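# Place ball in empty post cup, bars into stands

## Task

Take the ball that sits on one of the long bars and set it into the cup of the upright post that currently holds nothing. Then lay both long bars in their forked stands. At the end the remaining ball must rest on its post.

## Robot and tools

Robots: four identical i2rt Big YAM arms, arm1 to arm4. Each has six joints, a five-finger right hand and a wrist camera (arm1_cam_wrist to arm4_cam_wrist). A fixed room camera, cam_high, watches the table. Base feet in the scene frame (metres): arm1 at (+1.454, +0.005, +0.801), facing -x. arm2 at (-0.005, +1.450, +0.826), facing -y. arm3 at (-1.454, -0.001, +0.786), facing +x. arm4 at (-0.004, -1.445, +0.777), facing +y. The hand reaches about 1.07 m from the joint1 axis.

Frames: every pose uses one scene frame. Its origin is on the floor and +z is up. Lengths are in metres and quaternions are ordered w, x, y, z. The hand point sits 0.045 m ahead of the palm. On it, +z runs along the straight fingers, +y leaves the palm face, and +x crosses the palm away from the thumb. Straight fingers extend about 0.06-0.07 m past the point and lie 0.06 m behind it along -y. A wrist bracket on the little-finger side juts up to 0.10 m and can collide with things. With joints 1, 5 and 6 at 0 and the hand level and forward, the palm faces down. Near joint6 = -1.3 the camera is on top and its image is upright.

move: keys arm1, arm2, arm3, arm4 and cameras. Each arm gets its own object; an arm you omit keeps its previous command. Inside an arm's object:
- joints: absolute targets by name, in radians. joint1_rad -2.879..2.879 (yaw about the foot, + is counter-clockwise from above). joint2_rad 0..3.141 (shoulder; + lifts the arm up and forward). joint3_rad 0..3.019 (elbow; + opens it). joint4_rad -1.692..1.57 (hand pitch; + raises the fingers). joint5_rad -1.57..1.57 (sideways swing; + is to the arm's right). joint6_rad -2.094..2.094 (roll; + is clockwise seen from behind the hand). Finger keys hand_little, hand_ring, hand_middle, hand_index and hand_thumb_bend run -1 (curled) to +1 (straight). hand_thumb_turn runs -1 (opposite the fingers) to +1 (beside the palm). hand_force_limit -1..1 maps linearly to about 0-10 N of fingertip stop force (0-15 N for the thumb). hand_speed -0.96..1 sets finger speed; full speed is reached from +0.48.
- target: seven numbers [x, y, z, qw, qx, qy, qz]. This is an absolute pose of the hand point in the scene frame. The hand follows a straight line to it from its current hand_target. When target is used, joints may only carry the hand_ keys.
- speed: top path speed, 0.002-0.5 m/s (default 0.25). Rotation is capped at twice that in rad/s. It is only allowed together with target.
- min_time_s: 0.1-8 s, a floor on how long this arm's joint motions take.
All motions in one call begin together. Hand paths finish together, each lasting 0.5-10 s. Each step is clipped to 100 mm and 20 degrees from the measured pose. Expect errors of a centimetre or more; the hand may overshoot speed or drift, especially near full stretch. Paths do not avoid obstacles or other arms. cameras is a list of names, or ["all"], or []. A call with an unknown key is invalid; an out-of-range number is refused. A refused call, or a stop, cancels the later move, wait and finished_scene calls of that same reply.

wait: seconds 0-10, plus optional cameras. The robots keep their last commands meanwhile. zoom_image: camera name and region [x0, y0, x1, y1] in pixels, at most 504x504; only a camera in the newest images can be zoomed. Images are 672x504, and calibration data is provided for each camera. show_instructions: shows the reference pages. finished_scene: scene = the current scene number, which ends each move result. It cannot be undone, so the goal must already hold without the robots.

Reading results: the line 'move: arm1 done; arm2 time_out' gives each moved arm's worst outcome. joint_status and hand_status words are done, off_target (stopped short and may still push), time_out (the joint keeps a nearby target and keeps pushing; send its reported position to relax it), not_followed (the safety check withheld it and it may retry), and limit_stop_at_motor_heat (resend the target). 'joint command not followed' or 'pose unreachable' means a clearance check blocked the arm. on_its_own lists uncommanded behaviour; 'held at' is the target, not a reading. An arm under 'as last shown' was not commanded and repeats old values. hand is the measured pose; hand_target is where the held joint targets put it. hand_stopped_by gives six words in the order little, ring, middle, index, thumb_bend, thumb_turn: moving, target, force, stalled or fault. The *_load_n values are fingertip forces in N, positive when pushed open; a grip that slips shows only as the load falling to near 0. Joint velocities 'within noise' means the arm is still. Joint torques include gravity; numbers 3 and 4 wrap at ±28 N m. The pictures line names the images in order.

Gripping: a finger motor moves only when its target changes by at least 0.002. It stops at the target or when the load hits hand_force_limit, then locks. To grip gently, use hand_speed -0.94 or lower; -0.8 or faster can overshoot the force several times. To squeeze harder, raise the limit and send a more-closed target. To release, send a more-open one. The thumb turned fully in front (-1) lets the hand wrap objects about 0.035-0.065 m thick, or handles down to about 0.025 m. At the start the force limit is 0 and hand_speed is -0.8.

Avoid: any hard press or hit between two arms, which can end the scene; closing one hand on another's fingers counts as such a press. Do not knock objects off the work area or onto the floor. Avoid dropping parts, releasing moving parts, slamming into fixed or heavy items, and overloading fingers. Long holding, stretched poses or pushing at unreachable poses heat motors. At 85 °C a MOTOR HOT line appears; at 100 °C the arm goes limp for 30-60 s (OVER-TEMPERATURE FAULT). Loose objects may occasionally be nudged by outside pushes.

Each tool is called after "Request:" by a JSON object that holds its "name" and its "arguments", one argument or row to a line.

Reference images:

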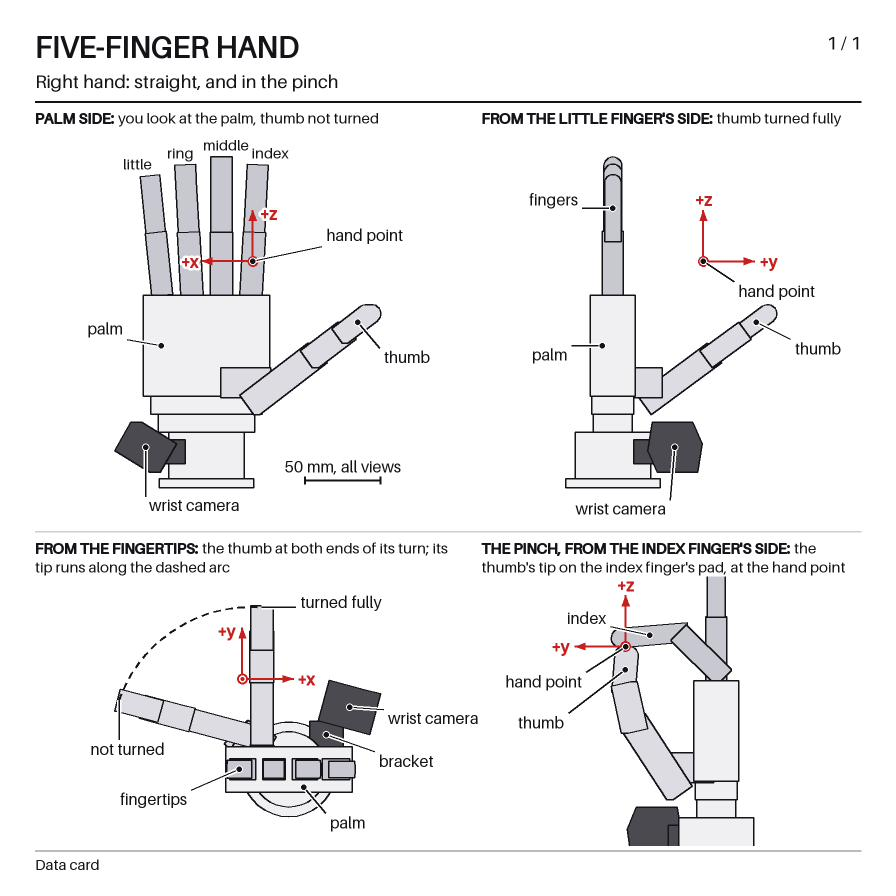

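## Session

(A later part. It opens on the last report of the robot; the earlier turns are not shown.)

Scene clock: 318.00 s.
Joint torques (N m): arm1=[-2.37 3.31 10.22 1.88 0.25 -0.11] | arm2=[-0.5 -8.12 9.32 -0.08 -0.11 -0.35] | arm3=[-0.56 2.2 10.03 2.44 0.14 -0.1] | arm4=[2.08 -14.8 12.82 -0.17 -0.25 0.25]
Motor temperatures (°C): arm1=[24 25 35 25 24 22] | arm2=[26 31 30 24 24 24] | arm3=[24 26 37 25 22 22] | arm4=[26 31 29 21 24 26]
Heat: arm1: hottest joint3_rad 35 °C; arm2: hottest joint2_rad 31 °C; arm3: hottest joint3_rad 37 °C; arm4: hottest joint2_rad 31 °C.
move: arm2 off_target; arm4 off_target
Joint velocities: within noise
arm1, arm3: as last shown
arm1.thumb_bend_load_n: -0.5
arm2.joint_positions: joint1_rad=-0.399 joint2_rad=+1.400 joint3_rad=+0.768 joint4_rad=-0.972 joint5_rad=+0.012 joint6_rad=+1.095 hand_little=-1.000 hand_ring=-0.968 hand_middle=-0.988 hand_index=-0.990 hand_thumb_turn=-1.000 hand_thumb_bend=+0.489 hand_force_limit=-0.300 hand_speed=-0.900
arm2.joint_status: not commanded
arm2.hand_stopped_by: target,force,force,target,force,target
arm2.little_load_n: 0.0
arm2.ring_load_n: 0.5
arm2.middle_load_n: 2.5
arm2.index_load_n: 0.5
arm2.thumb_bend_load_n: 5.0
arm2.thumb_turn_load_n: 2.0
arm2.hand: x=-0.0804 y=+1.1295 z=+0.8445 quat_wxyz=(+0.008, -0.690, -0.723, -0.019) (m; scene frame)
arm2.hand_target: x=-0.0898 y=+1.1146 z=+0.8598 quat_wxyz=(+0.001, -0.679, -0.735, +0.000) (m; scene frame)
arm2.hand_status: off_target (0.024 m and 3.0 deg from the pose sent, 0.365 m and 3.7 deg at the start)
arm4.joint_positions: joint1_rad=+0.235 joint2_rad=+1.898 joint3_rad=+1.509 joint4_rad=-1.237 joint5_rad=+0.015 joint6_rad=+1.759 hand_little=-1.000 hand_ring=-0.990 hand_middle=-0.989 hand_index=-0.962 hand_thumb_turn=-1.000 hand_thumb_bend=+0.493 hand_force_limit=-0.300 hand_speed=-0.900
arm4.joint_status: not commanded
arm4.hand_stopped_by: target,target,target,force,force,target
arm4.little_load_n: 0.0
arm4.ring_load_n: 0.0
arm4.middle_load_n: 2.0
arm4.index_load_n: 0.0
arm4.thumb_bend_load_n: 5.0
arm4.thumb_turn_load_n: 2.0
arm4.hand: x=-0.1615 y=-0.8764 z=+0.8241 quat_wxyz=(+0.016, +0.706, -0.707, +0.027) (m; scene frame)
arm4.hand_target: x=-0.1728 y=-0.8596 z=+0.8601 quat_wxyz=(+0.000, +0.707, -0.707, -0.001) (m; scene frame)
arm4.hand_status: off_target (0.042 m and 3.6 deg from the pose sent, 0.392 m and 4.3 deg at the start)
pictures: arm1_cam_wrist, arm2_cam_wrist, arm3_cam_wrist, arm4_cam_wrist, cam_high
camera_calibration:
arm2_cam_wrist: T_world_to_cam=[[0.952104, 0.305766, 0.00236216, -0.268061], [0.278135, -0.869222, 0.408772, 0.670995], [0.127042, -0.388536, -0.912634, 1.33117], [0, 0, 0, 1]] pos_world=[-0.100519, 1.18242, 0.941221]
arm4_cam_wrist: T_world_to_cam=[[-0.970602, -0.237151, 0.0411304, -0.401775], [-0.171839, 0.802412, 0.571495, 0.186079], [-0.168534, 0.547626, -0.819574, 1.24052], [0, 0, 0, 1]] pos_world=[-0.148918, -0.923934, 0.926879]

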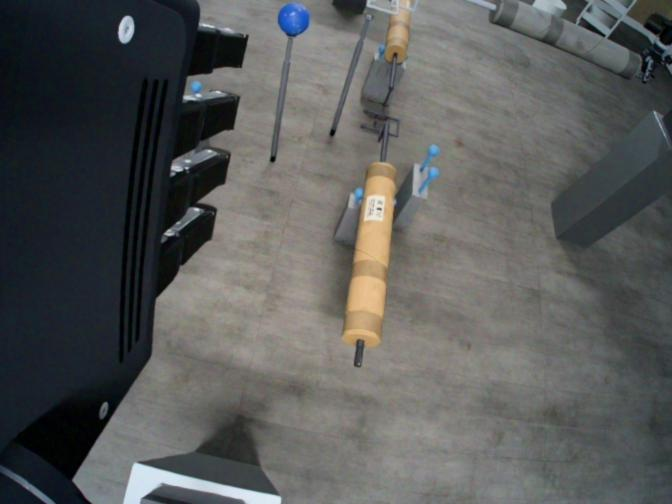

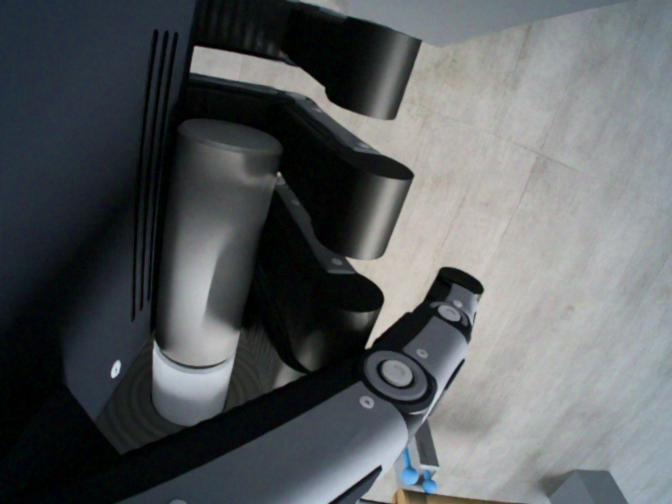

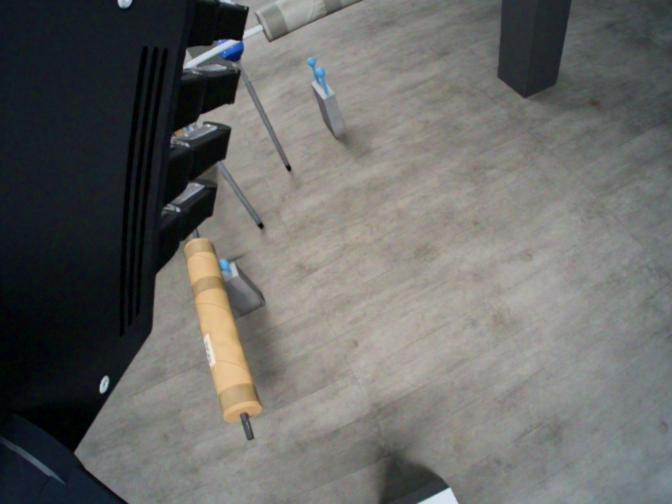

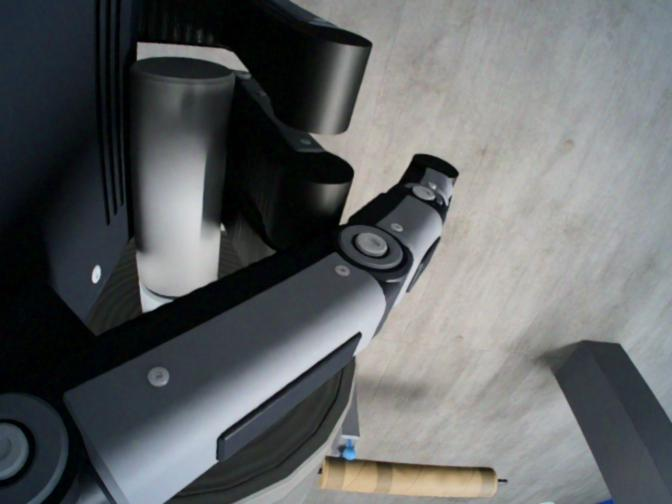

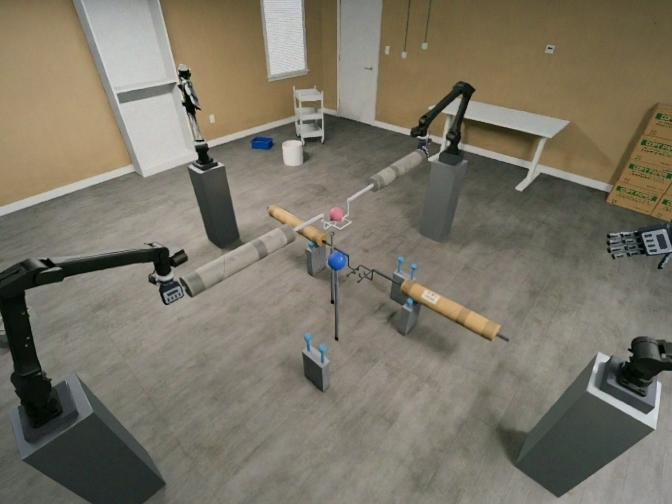

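Request:
{"name": "move", "arguments": {
  "arm1": {"joints": {"joint4_rad": -1.1, "joint1_rad": 0.1}, "min_time_s": 1.5},
  "arm3": {"joints": {"joint1_rad": 0.15, "joint4_rad": -1.1}, "min_time_s": 2},
  "cameras": ["arm1_cam_wrist","arm3_cam_wrist"]
}}

Scene clock: 331.47 s.
Joint torques (N m): arm1=[-3.08 3.19 10.54 2.8 0.17 -0.13] | arm2=[-0.62 -8 9.24 -0.09 -0.12 -0.35] | arm3=[0.21 2.2 10.18 3.47 0.15 -0.11] | arm4=[1.9 -14.74 12.82 -0.17 -0.24 0.25]
Motor temperatures (°C): arm1=[24 25 35 25 24 22] | arm2=[26 30 31 24 24 24] | arm3=[24 26 38 25 22 22] | arm4=[26 30 31 21 24 26]
Heat: arm1: hottest joint3_rad 35 °C; arm2: hottest joint3_rad 31 °C; arm3: hottest joint3_rad 38 °C; arm4: hottest joint3_rad 31 °C.
move: arm1 done; arm3 done
Joint velocities: within noise
arm1.joint_positions: joint1_rad=+0.111 joint2_rad=+0.614 joint3_rad=+1.336 joint4_rad=-1.120 joint5_rad=+0.188 joint6_rad=-1.426 hand_little=+1.000 hand_ring=+1.000 hand_middle=+1.000 hand_index=+1.000 hand_thumb_turn=+1.000 hand_thumb_bend=+1.000 hand_force_limit=+0.000 hand_speed=-0.800
arm1.joint_status: all done
arm1.hand_stopped_by: target,target,target,target,target,target
arm1.little_load_n: 0.0
arm1.ring_load_n: 0.0
arm1.middle_load_n: 0.0
arm1.index_load_n: 0.0
arm1.thumb_bend_load_n: 0.0
arm1.thumb_turn_load_n: 0.0
arm1.hand: x=+1.1851 y=+0.0680 z=+1.3207 quat_wxyz=(+0.555, -0.059, -0.830, +0.007) (m; scene frame)
arm1.hand_target: x=+1.1859 y=+0.0713 z=+1.3366 quat_wxyz=(+0.572, -0.065, -0.818, +0.007) (m; scene frame)
arm1.hand_status: not commanded
arm2, arm4: as last shown
arm2.ring_load_n: 0.0
arm2.thumb_bend_load_n: 5.5
arm2.hand_target: x=-0.0898 y=+1.1146 z=+0.8598 quat_wxyz=(+0.001, -0.679, -0.734, +0.000) (m; scene frame)
arm3.joint_positions: joint1_rad=+0.140 joint2_rad=+0.590 joint3_rad=+1.419 joint4_rad=-1.124 joint5_rad=-0.090 joint6_rad=-1.067 hand_little=+1.000 hand_ring=+1.000 hand_middle=+1.000 hand_index=+1.000 hand_thumb_turn=+1.000 hand_thumb_bend=+1.000 hand_force_limit=+0.000 hand_speed=-0.800
arm3.joint_status: all done
arm3.hand_stopped_by: target,target,target,target,target,target
arm3.little_load_n: 0.0
arm3.ring_load_n: 0.0
arm3.middle_load_n: 0.0
arm3.index_load_n: 0.0
arm3.thumb_bend_load_n: 0.0
arm3.thumb_turn_load_n: 0.0
arm3.hand: x=-1.1997 y=+0.0149 z=+1.3292 quat_wxyz=(-0.225, +0.799, -0.116, +0.545) (m; scene frame)
arm3.hand_target: x=-1.2001 y=+0.0172 z=+1.3468 quat_wxyz=(-0.234, +0.786, -0.109, +0.562) (m; scene frame)
arm3.hand_status: not commanded
arm4.index_load_n: 0.5
arm4.thumb_turn_load_n: 1.5
arm4.hand: x=-0.1615 y=-0.8763 z=+0.8241 quat_wxyz=(+0.016, +0.706, -0.707, +0.027) (m; scene frame)
pictures: arm1_cam_wrist, arm3_cam_wrist
camera_calibration:
arm1_cam_wrist: T_world_to_cam=[[-0.0457484, 0.987147, 0.153126, -0.211816], [0.708777, 0.140095, -0.691381, 0.0859049], [-0.703947, 0.0769029, -0.706077, 1.87797], [0, 0, 0, 1]] pos_world=[1.25142, 0.052637, 1.41782]
arm3_cam_wrist: T_world_to_cam=[[0.187671, -0.949109, -0.252926, 0.575554], [-0.708385, 0.047594, -0.70422, 0.100311], [0.680419, 0.31133, -0.663403, 1.80677], [0, 0, 0, 1]] pos_world=[-1.26632, -0.0210139, 1.41483]

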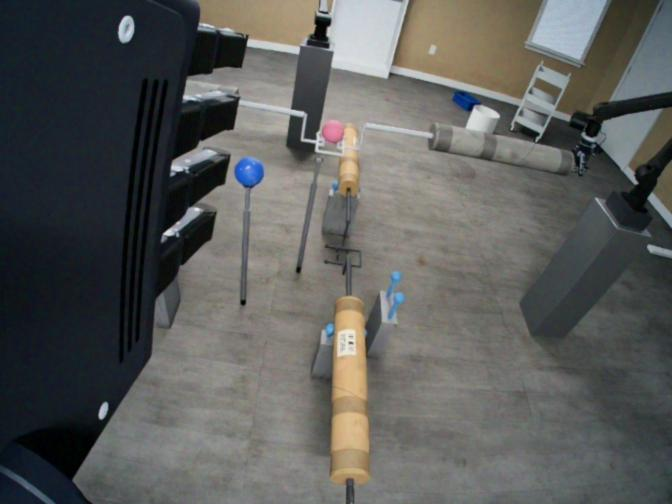

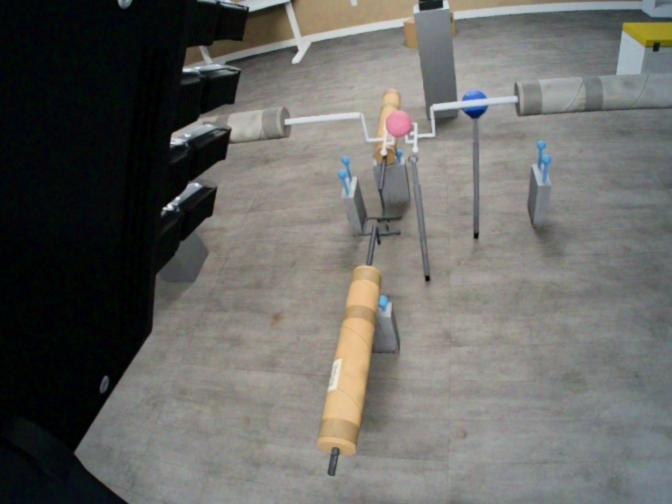

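Request:
{"name": "zoom_image", "arguments": {
  "camera": "arm1_cam_wrist",
  "region": [290, 90, 390, 190]
}}

Request:
{"name": "zoom_image", "arguments": {
  "camera": "arm3_cam_wrist",
  "region": [350, 80, 460, 190]
}}

Scaled by 5.040 from the camera's 672x504 image, which has a finer 960x720 frame.

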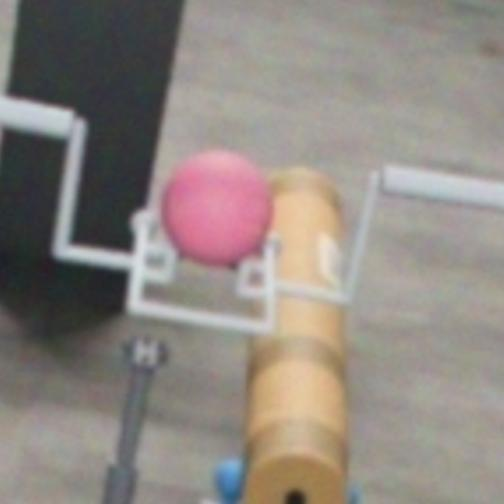

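Scaled by 4.582 from the camera's 672x504 image, which has a finer 960x720 frame.

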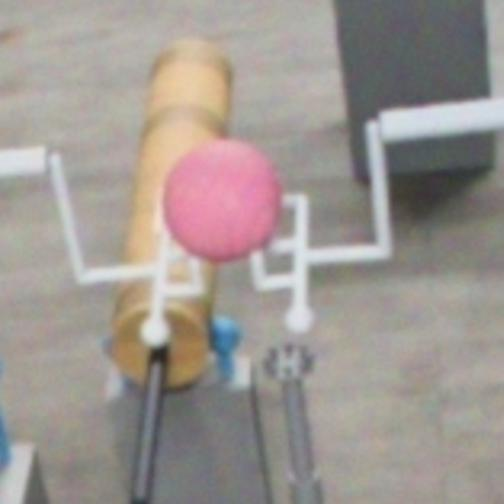

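Request:
{"name": "move", "arguments": {
  "arm1": {"joints": {"joint1_rad": 0.0, "joint2_rad": 2.2, "joint3_rad": 1.85, "joint4_rad": 0.35, "joint5_rad": 0.1}, "min_time_s": 3},
  "arm2": {"target": [-0.100, 1.081, 0.83, 0, 0.6783, 0.7348, 0], "speed": 0.05},
  "arm4": {"target": [-0.183, -0.891, 0.85, 0, 0.7071, -0.7071, 0], "speed": 0.05},
  "cameras": ["arm1_cam_wrist","arm3_cam_wrist","cam_high"]
}}

Scene clock: 392.23 s.
Joint torques (N m): arm1=[-2.14 -20.01 14.83 2.81 0 -0.12] | arm2=[0.38 -9.58 9.35 0.32 -0.13 -0.25] | arm3=[-0.15 1.9 10.22 3.48 0.14 -0.11] | arm4=[2.2 -16.09 8.77 0.72 -0.23 0.28]
Motor temperatures (°C): arm1=[24 26 37 26 24 22] | arm2=[26 29 35 24 24 24] | arm3=[24 26 38 25 22 22] | arm4=[26 31 35 21 24 26]
Heat: arm1: hottest joint3_rad 37 °C; arm2: hottest joint3_rad 35 °C; arm3: hottest joint3_rad 38 °C; arm4: hottest joint3_rad 35 °C.
move: arm1 done; arm2 off_target; arm4 off_target
Joint velocities: within noise
arm1.joint_positions: joint1_rad=+0.010 joint2_rad=+2.199 joint3_rad=+1.796 joint4_rad=+0.331 joint5_rad=+0.103 joint6_rad=-1.426 hand_little=+1.000 hand_ring=+1.000 hand_middle=+1.000 hand_index=+1.000 hand_thumb_turn=+1.000 hand_thumb_bend=+1.000 hand_force_limit=+0.000 hand_speed=-0.800
arm1.joint_status: all done
arm1.hand_stopped_by: target,target,target,target,target,target
arm1.little_load_n: 0.0
arm1.ring_load_n: 0.0
arm1.middle_load_n: 0.0
arm1.index_load_n: 0.0
arm1.thumb_bend_load_n: 0.0
arm1.thumb_turn_load_n: 0.0
arm1.hand: x=+0.5427 y=+0.0497 z=+0.9858 quat_wxyz=(+0.679, -0.080, -0.729, +0.030) (m; scene frame)
arm1.hand_target: x=+0.5317 y=+0.0581 z=+1.0230 quat_wxyz=(+0.705, -0.082, -0.704, +0.031) (m; scene frame)
arm1.hand_status: not commanded
arm2.joint_positions: joint1_rad=-0.399 joint2_rad=+1.537 joint3_rad=+0.815 joint4_rad=-0.900 joint5_rad=+0.012 joint6_rad=+1.095 hand_little=-1.000 hand_ring=-0.968 hand_middle=-0.988 hand_index=-0.990 hand_thumb_turn=-1.000 hand_thumb_bend=+0.489 hand_force_limit=-0.300 hand_speed=-0.900
arm2.joint_status: not commanded
arm2.hand_stopped_by: target,force,force,target,force,target
arm2.little_load_n: 0.0
arm2.ring_load_n: 1.5
arm2.middle_load_n: 2.5
arm2.index_load_n: 0.5
arm2.thumb_bend_load_n: 5.0
arm2.thumb_turn_load_n: 2.0
arm2.hand: x=-0.0911 y=+1.1055 z=+0.8139 quat_wxyz=(+0.011, -0.690, -0.723, -0.027) (m; scene frame)
arm2.hand_target: x=-0.0997 y=+1.0819 z=+0.8305 quat_wxyz=(+0.000, -0.678, -0.735, +0.000) (m; scene frame)
arm2.hand_status: off_target (0.031 m and 3.8 deg from the pose sent, 0.054 m and 3.0 deg at the start)
arm3: as last shown
arm3.hand: x=-1.1997 y=+0.0150 z=+1.3292 quat_wxyz=(-0.226, +0.799, -0.116, +0.545) (m; scene frame)
arm3.hand_target: x=-1.2001 y=+0.0173 z=+1.3468 quat_wxyz=(-0.234, +0.786, -0.109, +0.562) (m; scene frame)
arm4.joint_positions: joint1_rad=+0.262 joint2_rad=+1.864 joint3_rad=+1.434 joint4_rad=-1.202 joint5_rad=+0.014 joint6_rad=+1.785 hand_little=-1.000 hand_ring=-0.990 hand_middle=-0.989 hand_index=-0.962 hand_thumb_turn=-1.000 hand_thumb_bend=+0.493 hand_force_limit=-0.300 hand_speed=-0.900
arm4.joint_status: not commanded
arm4.hand_stopped_by: target,target,target,force,force,target
arm4.little_load_n: 0.0
arm4.ring_load_n: 0.0
arm4.middle_load_n: 2.0
arm4.index_load_n: 0.0
arm4.thumb_bend_load_n: 5.0
arm4.thumb_turn_load_n: 2.0
arm4.hand: x=-0.1720 y=-0.8984 z=+0.8158 quat_wxyz=(+0.017, +0.707, -0.707, +0.030) (m; scene frame)
arm4.hand_target: x=-0.1829 y=-0.8918 z=+0.8494 quat_wxyz=(+0.001, +0.707, -0.707, +0.000) (m; scene frame)
arm4.hand_status: off_target (0.037 m and 4.0 deg from the pose sent, 0.037 m and 3.6 deg at the start)
pictures: arm1_cam_wrist, arm3_cam_wrist, cam_high
camera_calibration:
arm1_cam_wrist: T_world_to_cam=[[0.0193521, 0.993834, 0.109181, -0.16416], [0.454996, 0.0884841, -0.886086, 0.644419], [-0.890283, 0.0668245, -0.450478, 1.04032], [0, 0, 0, 1]] pos_world=[0.636148, 0.0366084, 1.05758]
arm3_cam_wrist: T_world_to_cam=[[0.188079, -0.949029, -0.252924, 0.576166], [-0.70839, 0.0472946, -0.704235, 0.100315], [0.680301, 0.311621, -0.663388, 1.80658], [0, 0, 0, 1]] pos_world=[-1.26632, -0.0209131, 1.41483]

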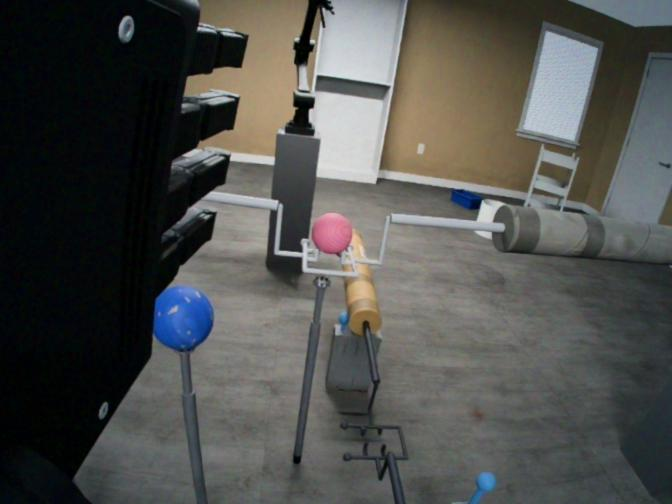

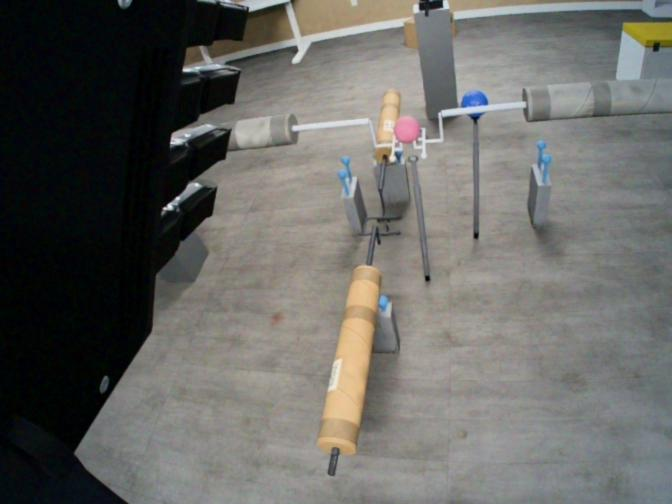

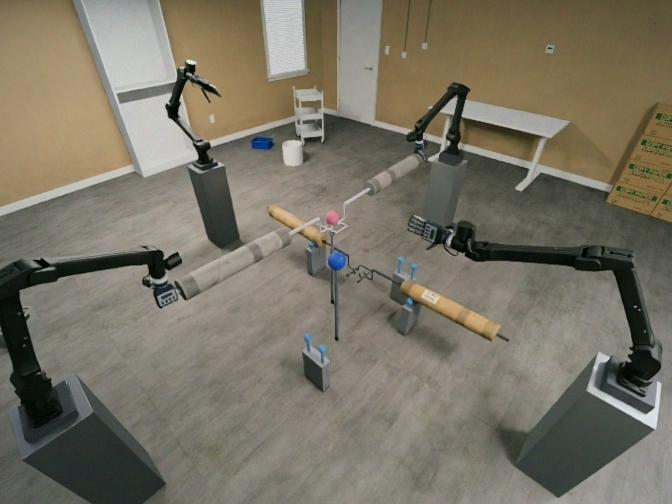

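Request:
{"name": "zoom_image", "arguments": {
  "camera": "arm1_cam_wrist",
  "region": [260, 180, 420, 310]
}}

Request:
{"name": "zoom_image", "arguments": {
  "camera": "arm3_cam_wrist",
  "region": [350, 80, 460, 190]
}}

Request:
{"name": "zoom_image", "arguments": {
  "camera": "cam_high",
  "region": [290, 190, 380, 260]
}}

Scaled by 3.150 from the camera's 672x504 image, which has a finer 960x720 frame.

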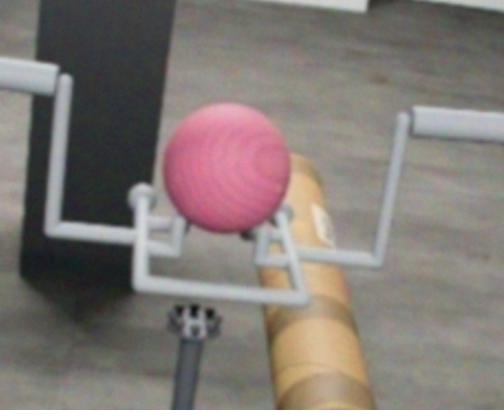

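Scaled by 4.582 from the camera's 672x504 image, which has a finer 960x720 frame.

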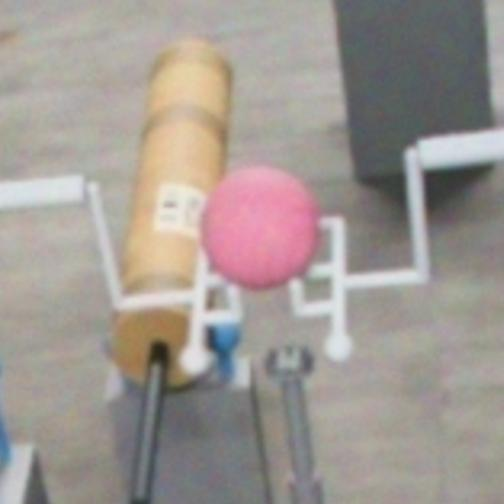

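Scaled by 5.600 from the camera's 672x504 image, which has a finer 960x720 frame.

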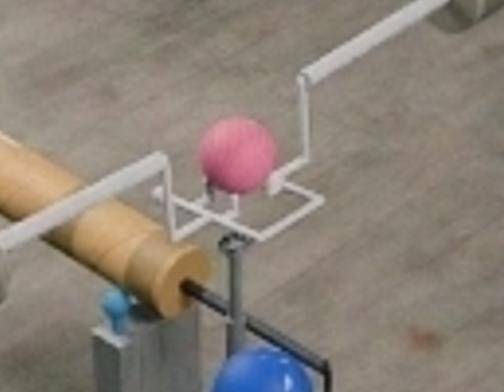

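Request:
{"name": "move", "arguments": {
  "arm2": {"target": [-0.095, 1.067, 0.80, 0, 0.6783, 0.7348, 0], "speed": 0.04},
  "arm4": {"target": [-0.178, -0.906, 0.82, 0, 0.7071, -0.7071, 0], "speed": 0.04},
  "cameras": ["arm1_cam_wrist","arm3_cam_wrist","cam_high"]
}}

Request:
{"name": "zoom_image", "arguments": {
  "camera": "arm1_cam_wrist",
  "region": [260, 190, 420, 320]
}}

Request:
{"name": "zoom_image", "arguments": {
  "camera": "arm3_cam_wrist",
  "region": [350, 80, 460, 190]
}}

Request:
{"name": "zoom_image", "arguments": {
  "camera": "cam_high",
  "region": [290, 190, 380, 260]
}}

Scene clock: 408.83 s.
Joint torques (N m): arm1=[-2.49 -19.72 14.94 2.82 -0.03 -0.12] | arm2=[0.91 -10.46 8.49 0.29 -0.14 -0.16] | arm3=[0.03 1.96 10.18 3.43 0.15 -0.11] | arm4=[1.79 -15.74 8.2 0.66 -0.23 0.25]
Motor temperatures (°C): arm1=[24 26 40 26 24 22] | arm2=[26 28 37 24 24 24] | arm3=[24 26 39 25 22 22] | arm4=[26 32 33 21 24 26]
Heat: arm1: hottest joint3_rad 40 °C; arm2: hottest joint3_rad 37 °C; arm3: hottest joint3_rad 39 °C; arm4: hottest joint3_rad 33 °C.
move: arm2 off_target; arm4 off_target
Joint velocities: within noise
arm1, arm3: as last shown
arm2.joint_positions: joint1_rad=-0.380 joint2_rad=+1.623 joint3_rad=+0.822 joint4_rad=-0.816 joint5_rad=+0.012 joint6_rad=+1.110 hand_little=-1.000 hand_ring=-0.968 hand_middle=-0.988 hand_index=-0.990 hand_thumb_turn=-1.000 hand_thumb_bend=+0.489 hand_force_limit=-0.300 hand_speed=-0.900
arm2.joint_status: not commanded
arm2.hand_stopped_by: target,force,force,target,force,target
arm2.little_load_n: 0.0
arm2.ring_load_n: 1.5
arm2.middle_load_n: 3.0
arm2.index_load_n: 0.0
arm2.thumb_bend_load_n: 5.0
arm2.thumb_turn_load_n: 2.0
arm2.hand: x=-0.0901 y=+1.0913 z=+0.7858 quat_wxyz=(+0.011, -0.689, -0.724, -0.025) (m; scene frame)
arm2.hand_target: x=-0.0948 y=+1.0678 z=+0.8005 quat_wxyz=(+0.000, -0.678, -0.735, +0.000) (m; scene frame)
arm2.hand_status: off_target (0.029 m and 3.5 deg from the pose sent, 0.041 m and 3.8 deg at the start)
arm3.ring_load_n: -0.5
arm4.joint_positions: joint1_rad=+0.262 joint2_rad=+1.857 joint3_rad=+1.343 joint4_rad=-1.111 joint5_rad=+0.014 joint6_rad=+1.786 hand_little=-1.000 hand_ring=-0.990 hand_middle=-0.989 hand_index=-0.962 hand_thumb_turn=-1.000 hand_thumb_bend=+0.493 hand_force_limit=-0.300 hand_speed=-0.900
arm4.joint_status: not commanded
arm4.hand_stopped_by: target,target,target,force,force,target
arm4.little_load_n: 0.0
arm4.ring_load_n: 0.0
arm4.middle_load_n: 2.0
arm4.index_load_n: 0.5
arm4.thumb_bend_load_n: 5.0
arm4.thumb_turn_load_n: 2.0
arm4.hand: x=-0.1690 y=-0.9135 z=+0.7885 quat_wxyz=(+0.016, +0.706, -0.707, +0.027) (m; scene frame)
arm4.hand_target: x=-0.1780 y=-0.9066 z=+0.8194 quat_wxyz=(+0.001, +0.707, -0.707, +0.000) (m; scene frame)
arm4.hand_status: off_target (0.034 m and 3.6 deg from the pose sent, 0.011 m and 4.0 deg at the start)
pictures: arm1_cam_wrist, arm3_cam_wrist, cam_high
camera_calibration:
arm1_cam_wrist: T_world_to_cam=[[0.0193521, 0.993834, 0.109181, -0.16416], [0.454996, 0.0884841, -0.886086, 0.644419], [-0.890283, 0.0668245, -0.450478, 1.04032], [0, 0, 0, 1]] pos_world=[0.636148, 0.0366084, 1.05758]
arm3_cam_wrist: T_world_to_cam=[[0.188079, -0.949029, -0.252924, 0.576166], [-0.70839, 0.0472946, -0.704235, 0.100315], [0.680301, 0.311621, -0.663388, 1.80658], [0, 0, 0, 1]] pos_world=[-1.26632, -0.0209131, 1.41483]

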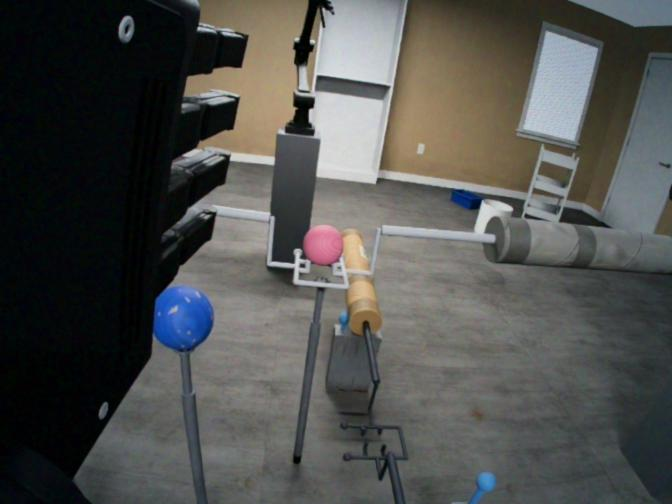

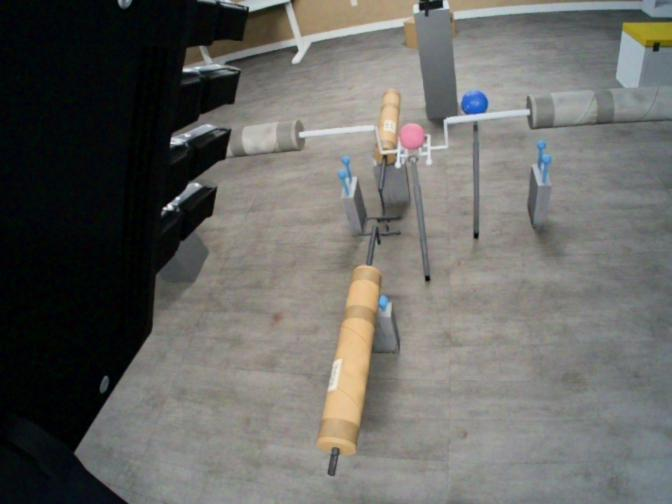

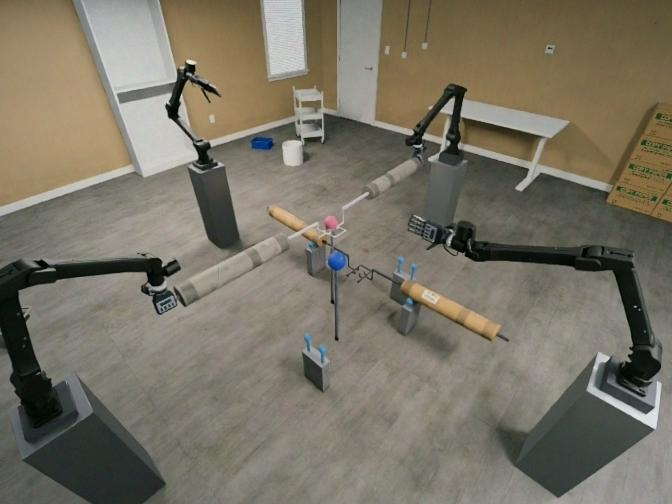

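Scaled by 3.150 from the camera's 672x504 image, which has a finer 960x720 frame.

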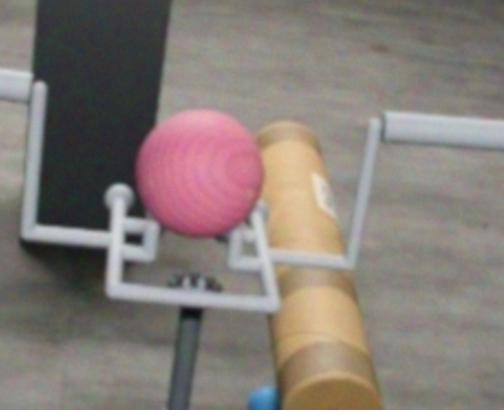

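Scaled by 4.582 from the camera's 672x504 image, which has a finer 960x720 frame.

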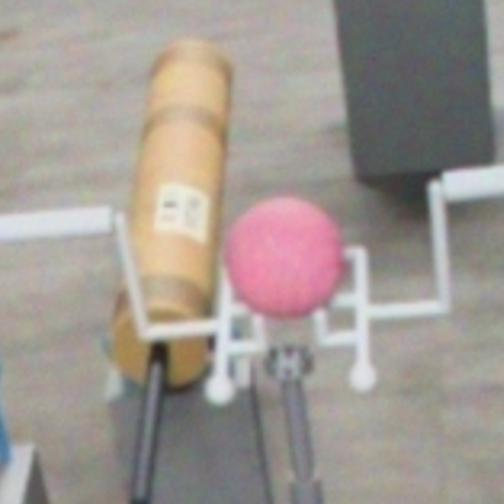

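Scaled by 5.600 from the camera's 672x504 image, which has a finer 960x720 frame.

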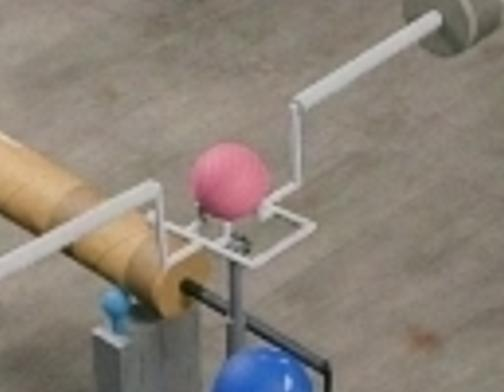

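Request:
{"name": "move", "arguments": {
  "arm2": {"target": [-0.090, 1.070, 0.765, 0, 0.6783, 0.7348, 0], "speed": 0.03},
  "arm4": {"target": [-0.173, -0.903, 0.785, 0, 0.7071, -0.7071, 0], "speed": 0.03},
  "cameras": ["arm1_cam_wrist","arm3_cam_wrist","cam_high"]
}}

Request:
{"name": "zoom_image", "arguments": {
  "camera": "arm1_cam_wrist",
  "region": [260, 190, 420, 320]
}}

Request:
{"name": "zoom_image", "arguments": {
  "camera": "arm3_cam_wrist",
  "region": [350, 80, 460, 190]
}}

Request:
{"name": "zoom_image", "arguments": {
  "camera": "cam_high",
  "region": [290, 190, 380, 260]
}}

Scene clock: 433.37 s.
Joint torques (N m): arm1=[-2.49 -19.9 14.83 2.82 -0.02 -0.13] | arm2=[1.14 -11.05 5.93 0.76 -0.17 -0.12] | arm3=[-0.09 1.85 10.22 3.43 0.14 -0.11] | arm4=[0.91 -12.34 8.76 1.2 -0.2 0.14]
Motor temperatures (°C): arm1=[24 28 43 26 24 22] | arm2=[26 29 35 24 24 24] | arm3=[24 26 39 25 22 22] | arm4=[26 34 31 21 24 26]
Heat: arm1: hottest joint3_rad 43 °C; arm2: hottest joint3_rad 35 °C; arm3: hottest joint3_rad 39 °C; arm4: hottest joint2_rad 34 °C.
move: arm2 off_target; arm4 off_target
Joint velocities: within noise
arm1, arm3: as last shown
arm2.joint_positions: joint1_rad=-0.376 joint2_rad=+1.695 joint3_rad=+0.811 joint4_rad=-0.720 joint5_rad=+0.012 joint6_rad=+1.114 hand_little=-1.000 hand_ring=-0.968 hand_middle=-0.988 hand_index=-0.990 hand_thumb_turn=-1.000 hand_thumb_bend=+0.489 hand_force_limit=-0.300 hand_speed=-0.900
arm2.joint_status: not commanded
arm2.hand_stopped_by: target,force,force,target,force,target
arm2.little_load_n: 0.0
arm2.ring_load_n: 1.5
arm2.middle_load_n: 2.5
arm2.index_load_n: 0.0
arm2.thumb_bend_load_n: 5.0
arm2.thumb_turn_load_n: 1.5
arm2.hand: x=-0.0910 y=+1.0849 z=+0.7571 quat_wxyz=(+0.009, -0.689, -0.725, -0.018) (m; scene frame)
arm2.hand_target: x=-0.0899 y=+1.0702 z=+0.7652 quat_wxyz=(+0.000, -0.678, -0.735, +0.000) (m; scene frame)
arm2.hand_status: off_target (0.017 m and 2.9 deg from the pose sent, 0.030 m and 3.5 deg at the start)
arm3.ring_load_n: 0.0
arm4.joint_positions: joint1_rad=+0.262 joint2_rad=+1.859 joint3_rad=+1.303 joint4_rad=-1.045 joint5_rad=+0.014 joint6_rad=+1.786 hand_little=-1.000 hand_ring=-0.990 hand_middle=-0.989 hand_index=-0.962 hand_thumb_turn=-1.000 hand_thumb_bend=+0.493 hand_force_limit=-0.300 hand_speed=-0.900
arm4.joint_status: not commanded
arm4.hand_stopped_by: target,target,target,force,force,target
arm4.little_load_n: 0.5
arm4.ring_load_n: 0.0
arm4.middle_load_n: 2.0
arm4.index_load_n: 0.0
arm4.thumb_bend_load_n: 5.0
arm4.thumb_turn_load_n: 1.5
arm4.hand: x=-0.1690 y=-0.9143 z=+0.7755 quat_wxyz=(+0.009, +0.707, -0.707, +0.017) (m; scene frame)
arm4.hand_target: x=-0.1730 y=-0.9032 z=+0.7852 quat_wxyz=(+0.000, +0.707, -0.707, +0.000) (m; scene frame)
arm4.hand_status: off_target (0.015 m and 2.2 deg from the pose sent, 0.012 m and 3.6 deg at the start)
pictures: arm1_cam_wrist, arm3_cam_wrist, cam_high
camera_calibration:
arm1_cam_wrist: T_world_to_cam=[[0.0193521, 0.993834, 0.109181, -0.16416], [0.454996, 0.0884841, -0.886086, 0.644419], [-0.890283, 0.0668245, -0.450478, 1.04032], [0, 0, 0, 1]] pos_world=[0.636148, 0.0366084, 1.05758]
arm3_cam_wrist: T_world_to_cam=[[0.188079, -0.949029, -0.252924, 0.576166], [-0.70839, 0.0472946, -0.704235, 0.100315], [0.680301, 0.311621, -0.663388, 1.80658], [0, 0, 0, 1]] pos_world=[-1.26632, -0.0209131, 1.41483]

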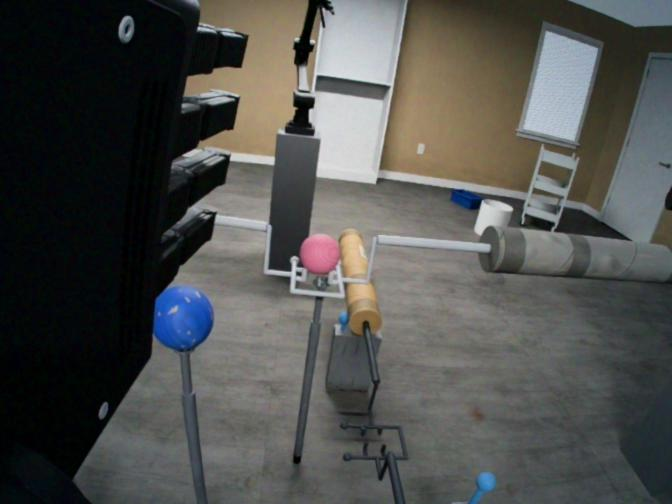

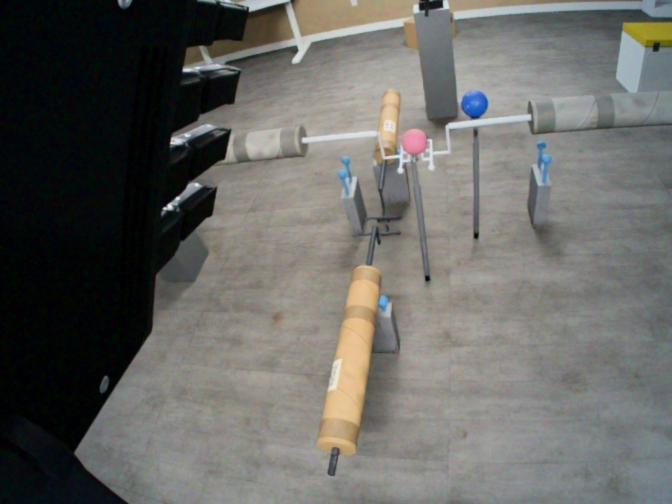

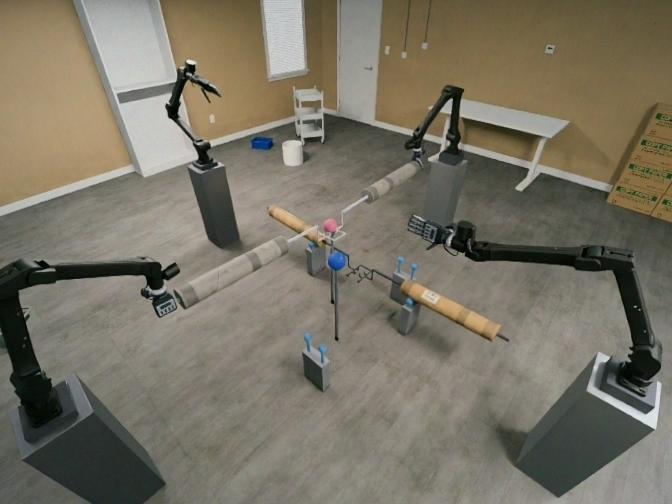

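Scaled by 3.150 from the camera's 672x504 image, which has a finer 960x720 frame.

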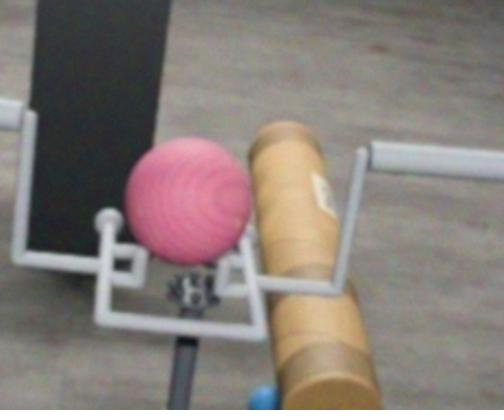

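Scaled by 4.582 from the camera's 672x504 image, which has a finer 960x720 frame.

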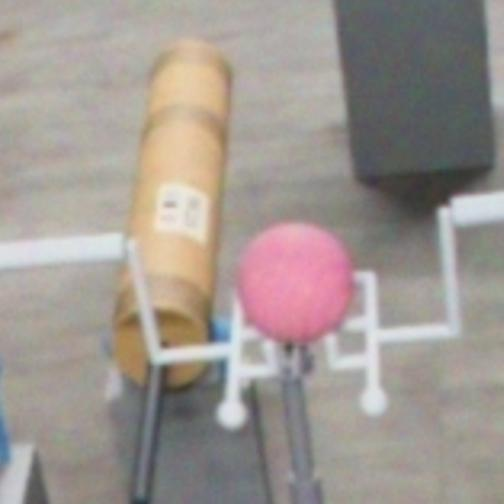

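Scaled by 5.600 from the camera's 672x504 image, which has a finer 960x720 frame.

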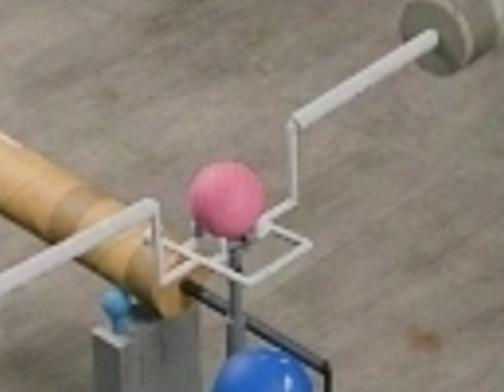

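Request:
{"name": "move", "arguments": {
  "arm2": {"target": [-0.084, 1.073, 0.790, 0, 0.6783, 0.7348, 0], "speed": 0.03},
  "arm4": {"target": [-0.165, -0.899, 0.815, 0, 0.7071, -0.7071, 0], "speed": 0.03},
  "cameras": ["arm1_cam_wrist","arm3_cam_wrist","cam_high"]
}}

Request:
{"name": "zoom_image", "arguments": {
  "camera": "arm1_cam_wrist",
  "region": [260, 190, 420, 320]
}}

Request:
{"name": "zoom_image", "arguments": {
  "camera": "arm3_cam_wrist",
  "region": [350, 80, 460, 190]
}}

Request:
{"name": "zoom_image", "arguments": {
  "camera": "cam_high",
  "region": [290, 190, 380, 260]
}}

Scene clock: 450.33 s.
Joint torques (N m): arm1=[-2.49 -19.96 14.9 2.81 -0.01 -0.11] | arm2=[0.79 -13.39 6.34 -0.75 -0.11 -0.17] | arm3=[0.09 2.08 10.28 3.4 0.13 -0.1] | arm4=[-0.15 -14.74 11.75 -0.44 -0.17 -0.02]
Motor temperatures (°C): arm1=[24 29 45 26 24 22] | arm2=[26 29 34 24 24 24] | arm3=[24 26 39 25 22 22] | arm4=[26 33 30 21 24 26]
Heat: arm1: hottest joint3_rad 45 °C; arm2: hottest joint3_rad 34 °C; arm3: hottest joint3_rad 39 °C; arm4: hottest joint2_rad 33 °C.
move: arm2 off_target; arm4 off_target
Joint velocities: within noise
arm1, arm3: as last shown
arm1.middle_load_n: -0.5
arm2.joint_positions: joint1_rad=-0.358 joint2_rad=+1.658 joint3_rad=+0.811 joint4_rad=-0.751 joint5_rad=+0.011 joint6_rad=+1.132 hand_little=-1.000 hand_ring=-0.968 hand_middle=-0.988 hand_index=-0.990 hand_thumb_turn=-1.000 hand_thumb_bend=+0.489 hand_force_limit=-0.300 hand_speed=-0.900
arm2.joint_status: not commanded
arm2.hand_stopped_by: target,force,force,target,force,target
arm2.little_load_n: 0.0
arm2.ring_load_n: 0.5
arm2.middle_load_n: 2.5
arm2.index_load_n: 0.0
arm2.thumb_bend_load_n: 5.0
arm2.thumb_turn_load_n: 1.5
arm2.hand: x=-0.0842 y=+1.0833 z=+0.7703 quat_wxyz=(+0.007, -0.689, -0.725, -0.015) (m; scene frame)
arm2.hand_target: x=-0.0839 y=+1.0733 z=+0.7893 quat_wxyz=(+0.000, -0.678, -0.735, +0.000) (m; scene frame)
arm2.hand_status: off_target (0.022 m and 2.6 deg from the pose sent, 0.036 m and 2.9 deg at the start)
arm4.joint_positions: joint1_rad=+0.259 joint2_rad=+1.859 joint3_rad=+1.303 joint4_rad=-1.075 joint5_rad=+0.015 joint6_rad=+1.786 hand_little=-1.000 hand_ring=-0.990 hand_middle=-0.989 hand_index=-0.962 hand_thumb_turn=-1.000 hand_thumb_bend=+0.493 hand_force_limit=-0.300 hand_speed=-0.900
arm4.joint_status: not commanded
arm4.hand_stopped_by: target,target,target,force,force,target
arm4.little_load_n: 0.0
arm4.ring_load_n: 0.0
arm4.middle_load_n: 1.5
arm4.index_load_n: 0.0
arm4.thumb_bend_load_n: 5.0
arm4.thumb_turn_load_n: 2.0
arm4.hand: x=-0.1658 y=-0.9219 z=+0.7746 quat_wxyz=(+0.017, +0.705, -0.708, +0.030) (m; scene frame)
arm4.hand_target: x=-0.1647 y=-0.9005 z=+0.8146 quat_wxyz=(-0.001, +0.707, -0.707, +0.000) (m; scene frame)
arm4.hand_status: off_target (0.046 m and 3.9 deg from the pose sent, 0.042 m and 2.2 deg at the start)
pictures: arm1_cam_wrist, arm3_cam_wrist, cam_high
camera_calibration:
arm1_cam_wrist: T_world_to_cam=[[0.0193521, 0.993834, 0.109181, -0.16416], [0.454996, 0.0884841, -0.886086, 0.644419], [-0.890283, 0.0668245, -0.450478, 1.04032], [0, 0, 0, 1]] pos_world=[0.636148, 0.0366084, 1.05758]
arm3_cam_wrist: T_world_to_cam=[[0.188079, -0.949029, -0.252924, 0.576166], [-0.70839, 0.0472946, -0.704235, 0.100315], [0.680301, 0.311621, -0.663388, 1.80658], [0, 0, 0, 1]] pos_world=[-1.26632, -0.0209131, 1.41483]

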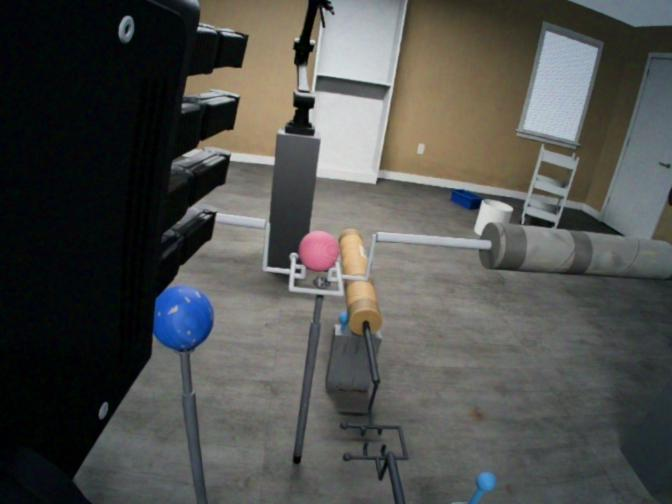

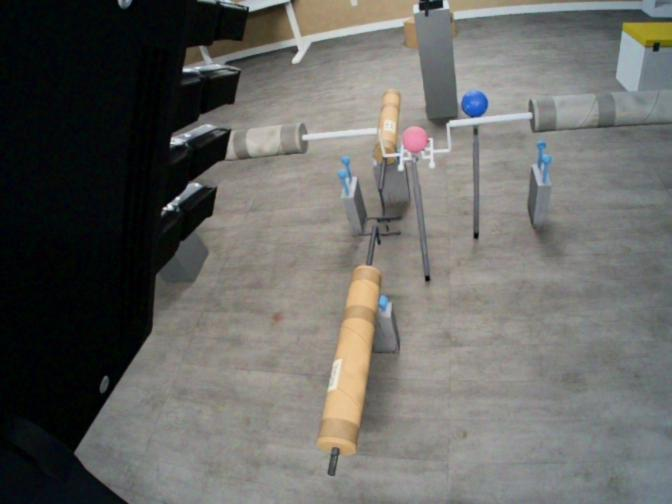

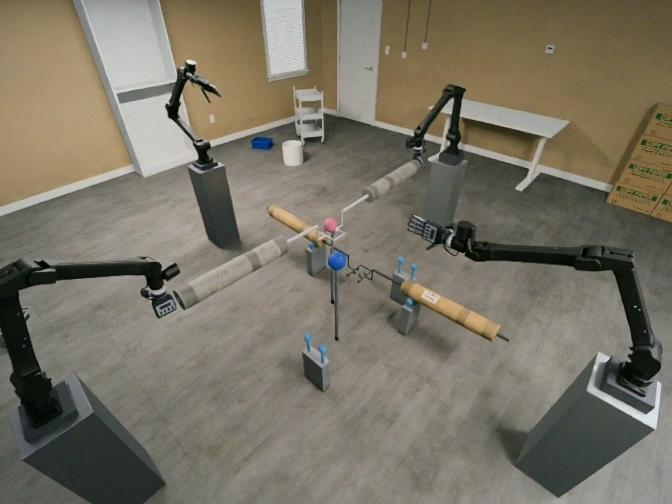

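Scaled by 3.150 from the camera's 672x504 image, which has a finer 960x720 frame.

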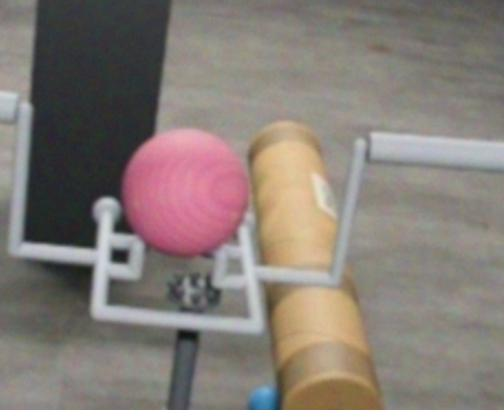

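Scaled by 4.582 from the camera's 672x504 image, which has a finer 960x720 frame.

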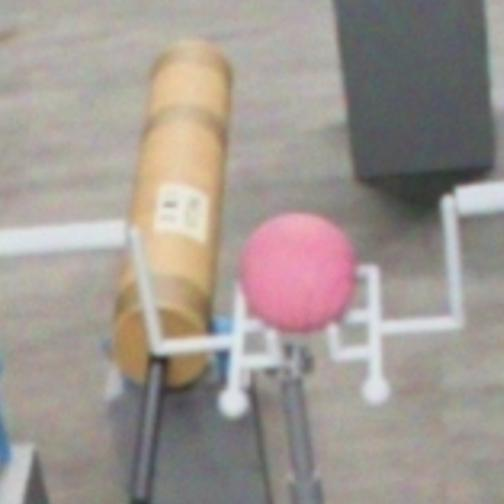

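Scaled by 5.600 from the camera's 672x504 image, which has a finer 960x720 frame.

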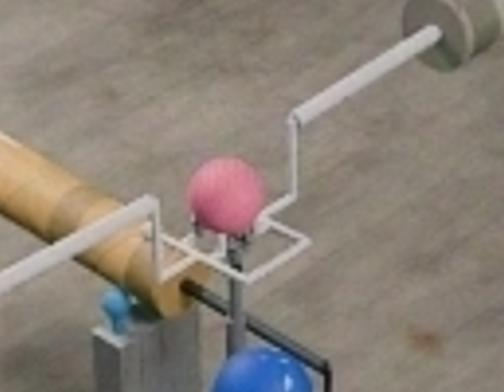

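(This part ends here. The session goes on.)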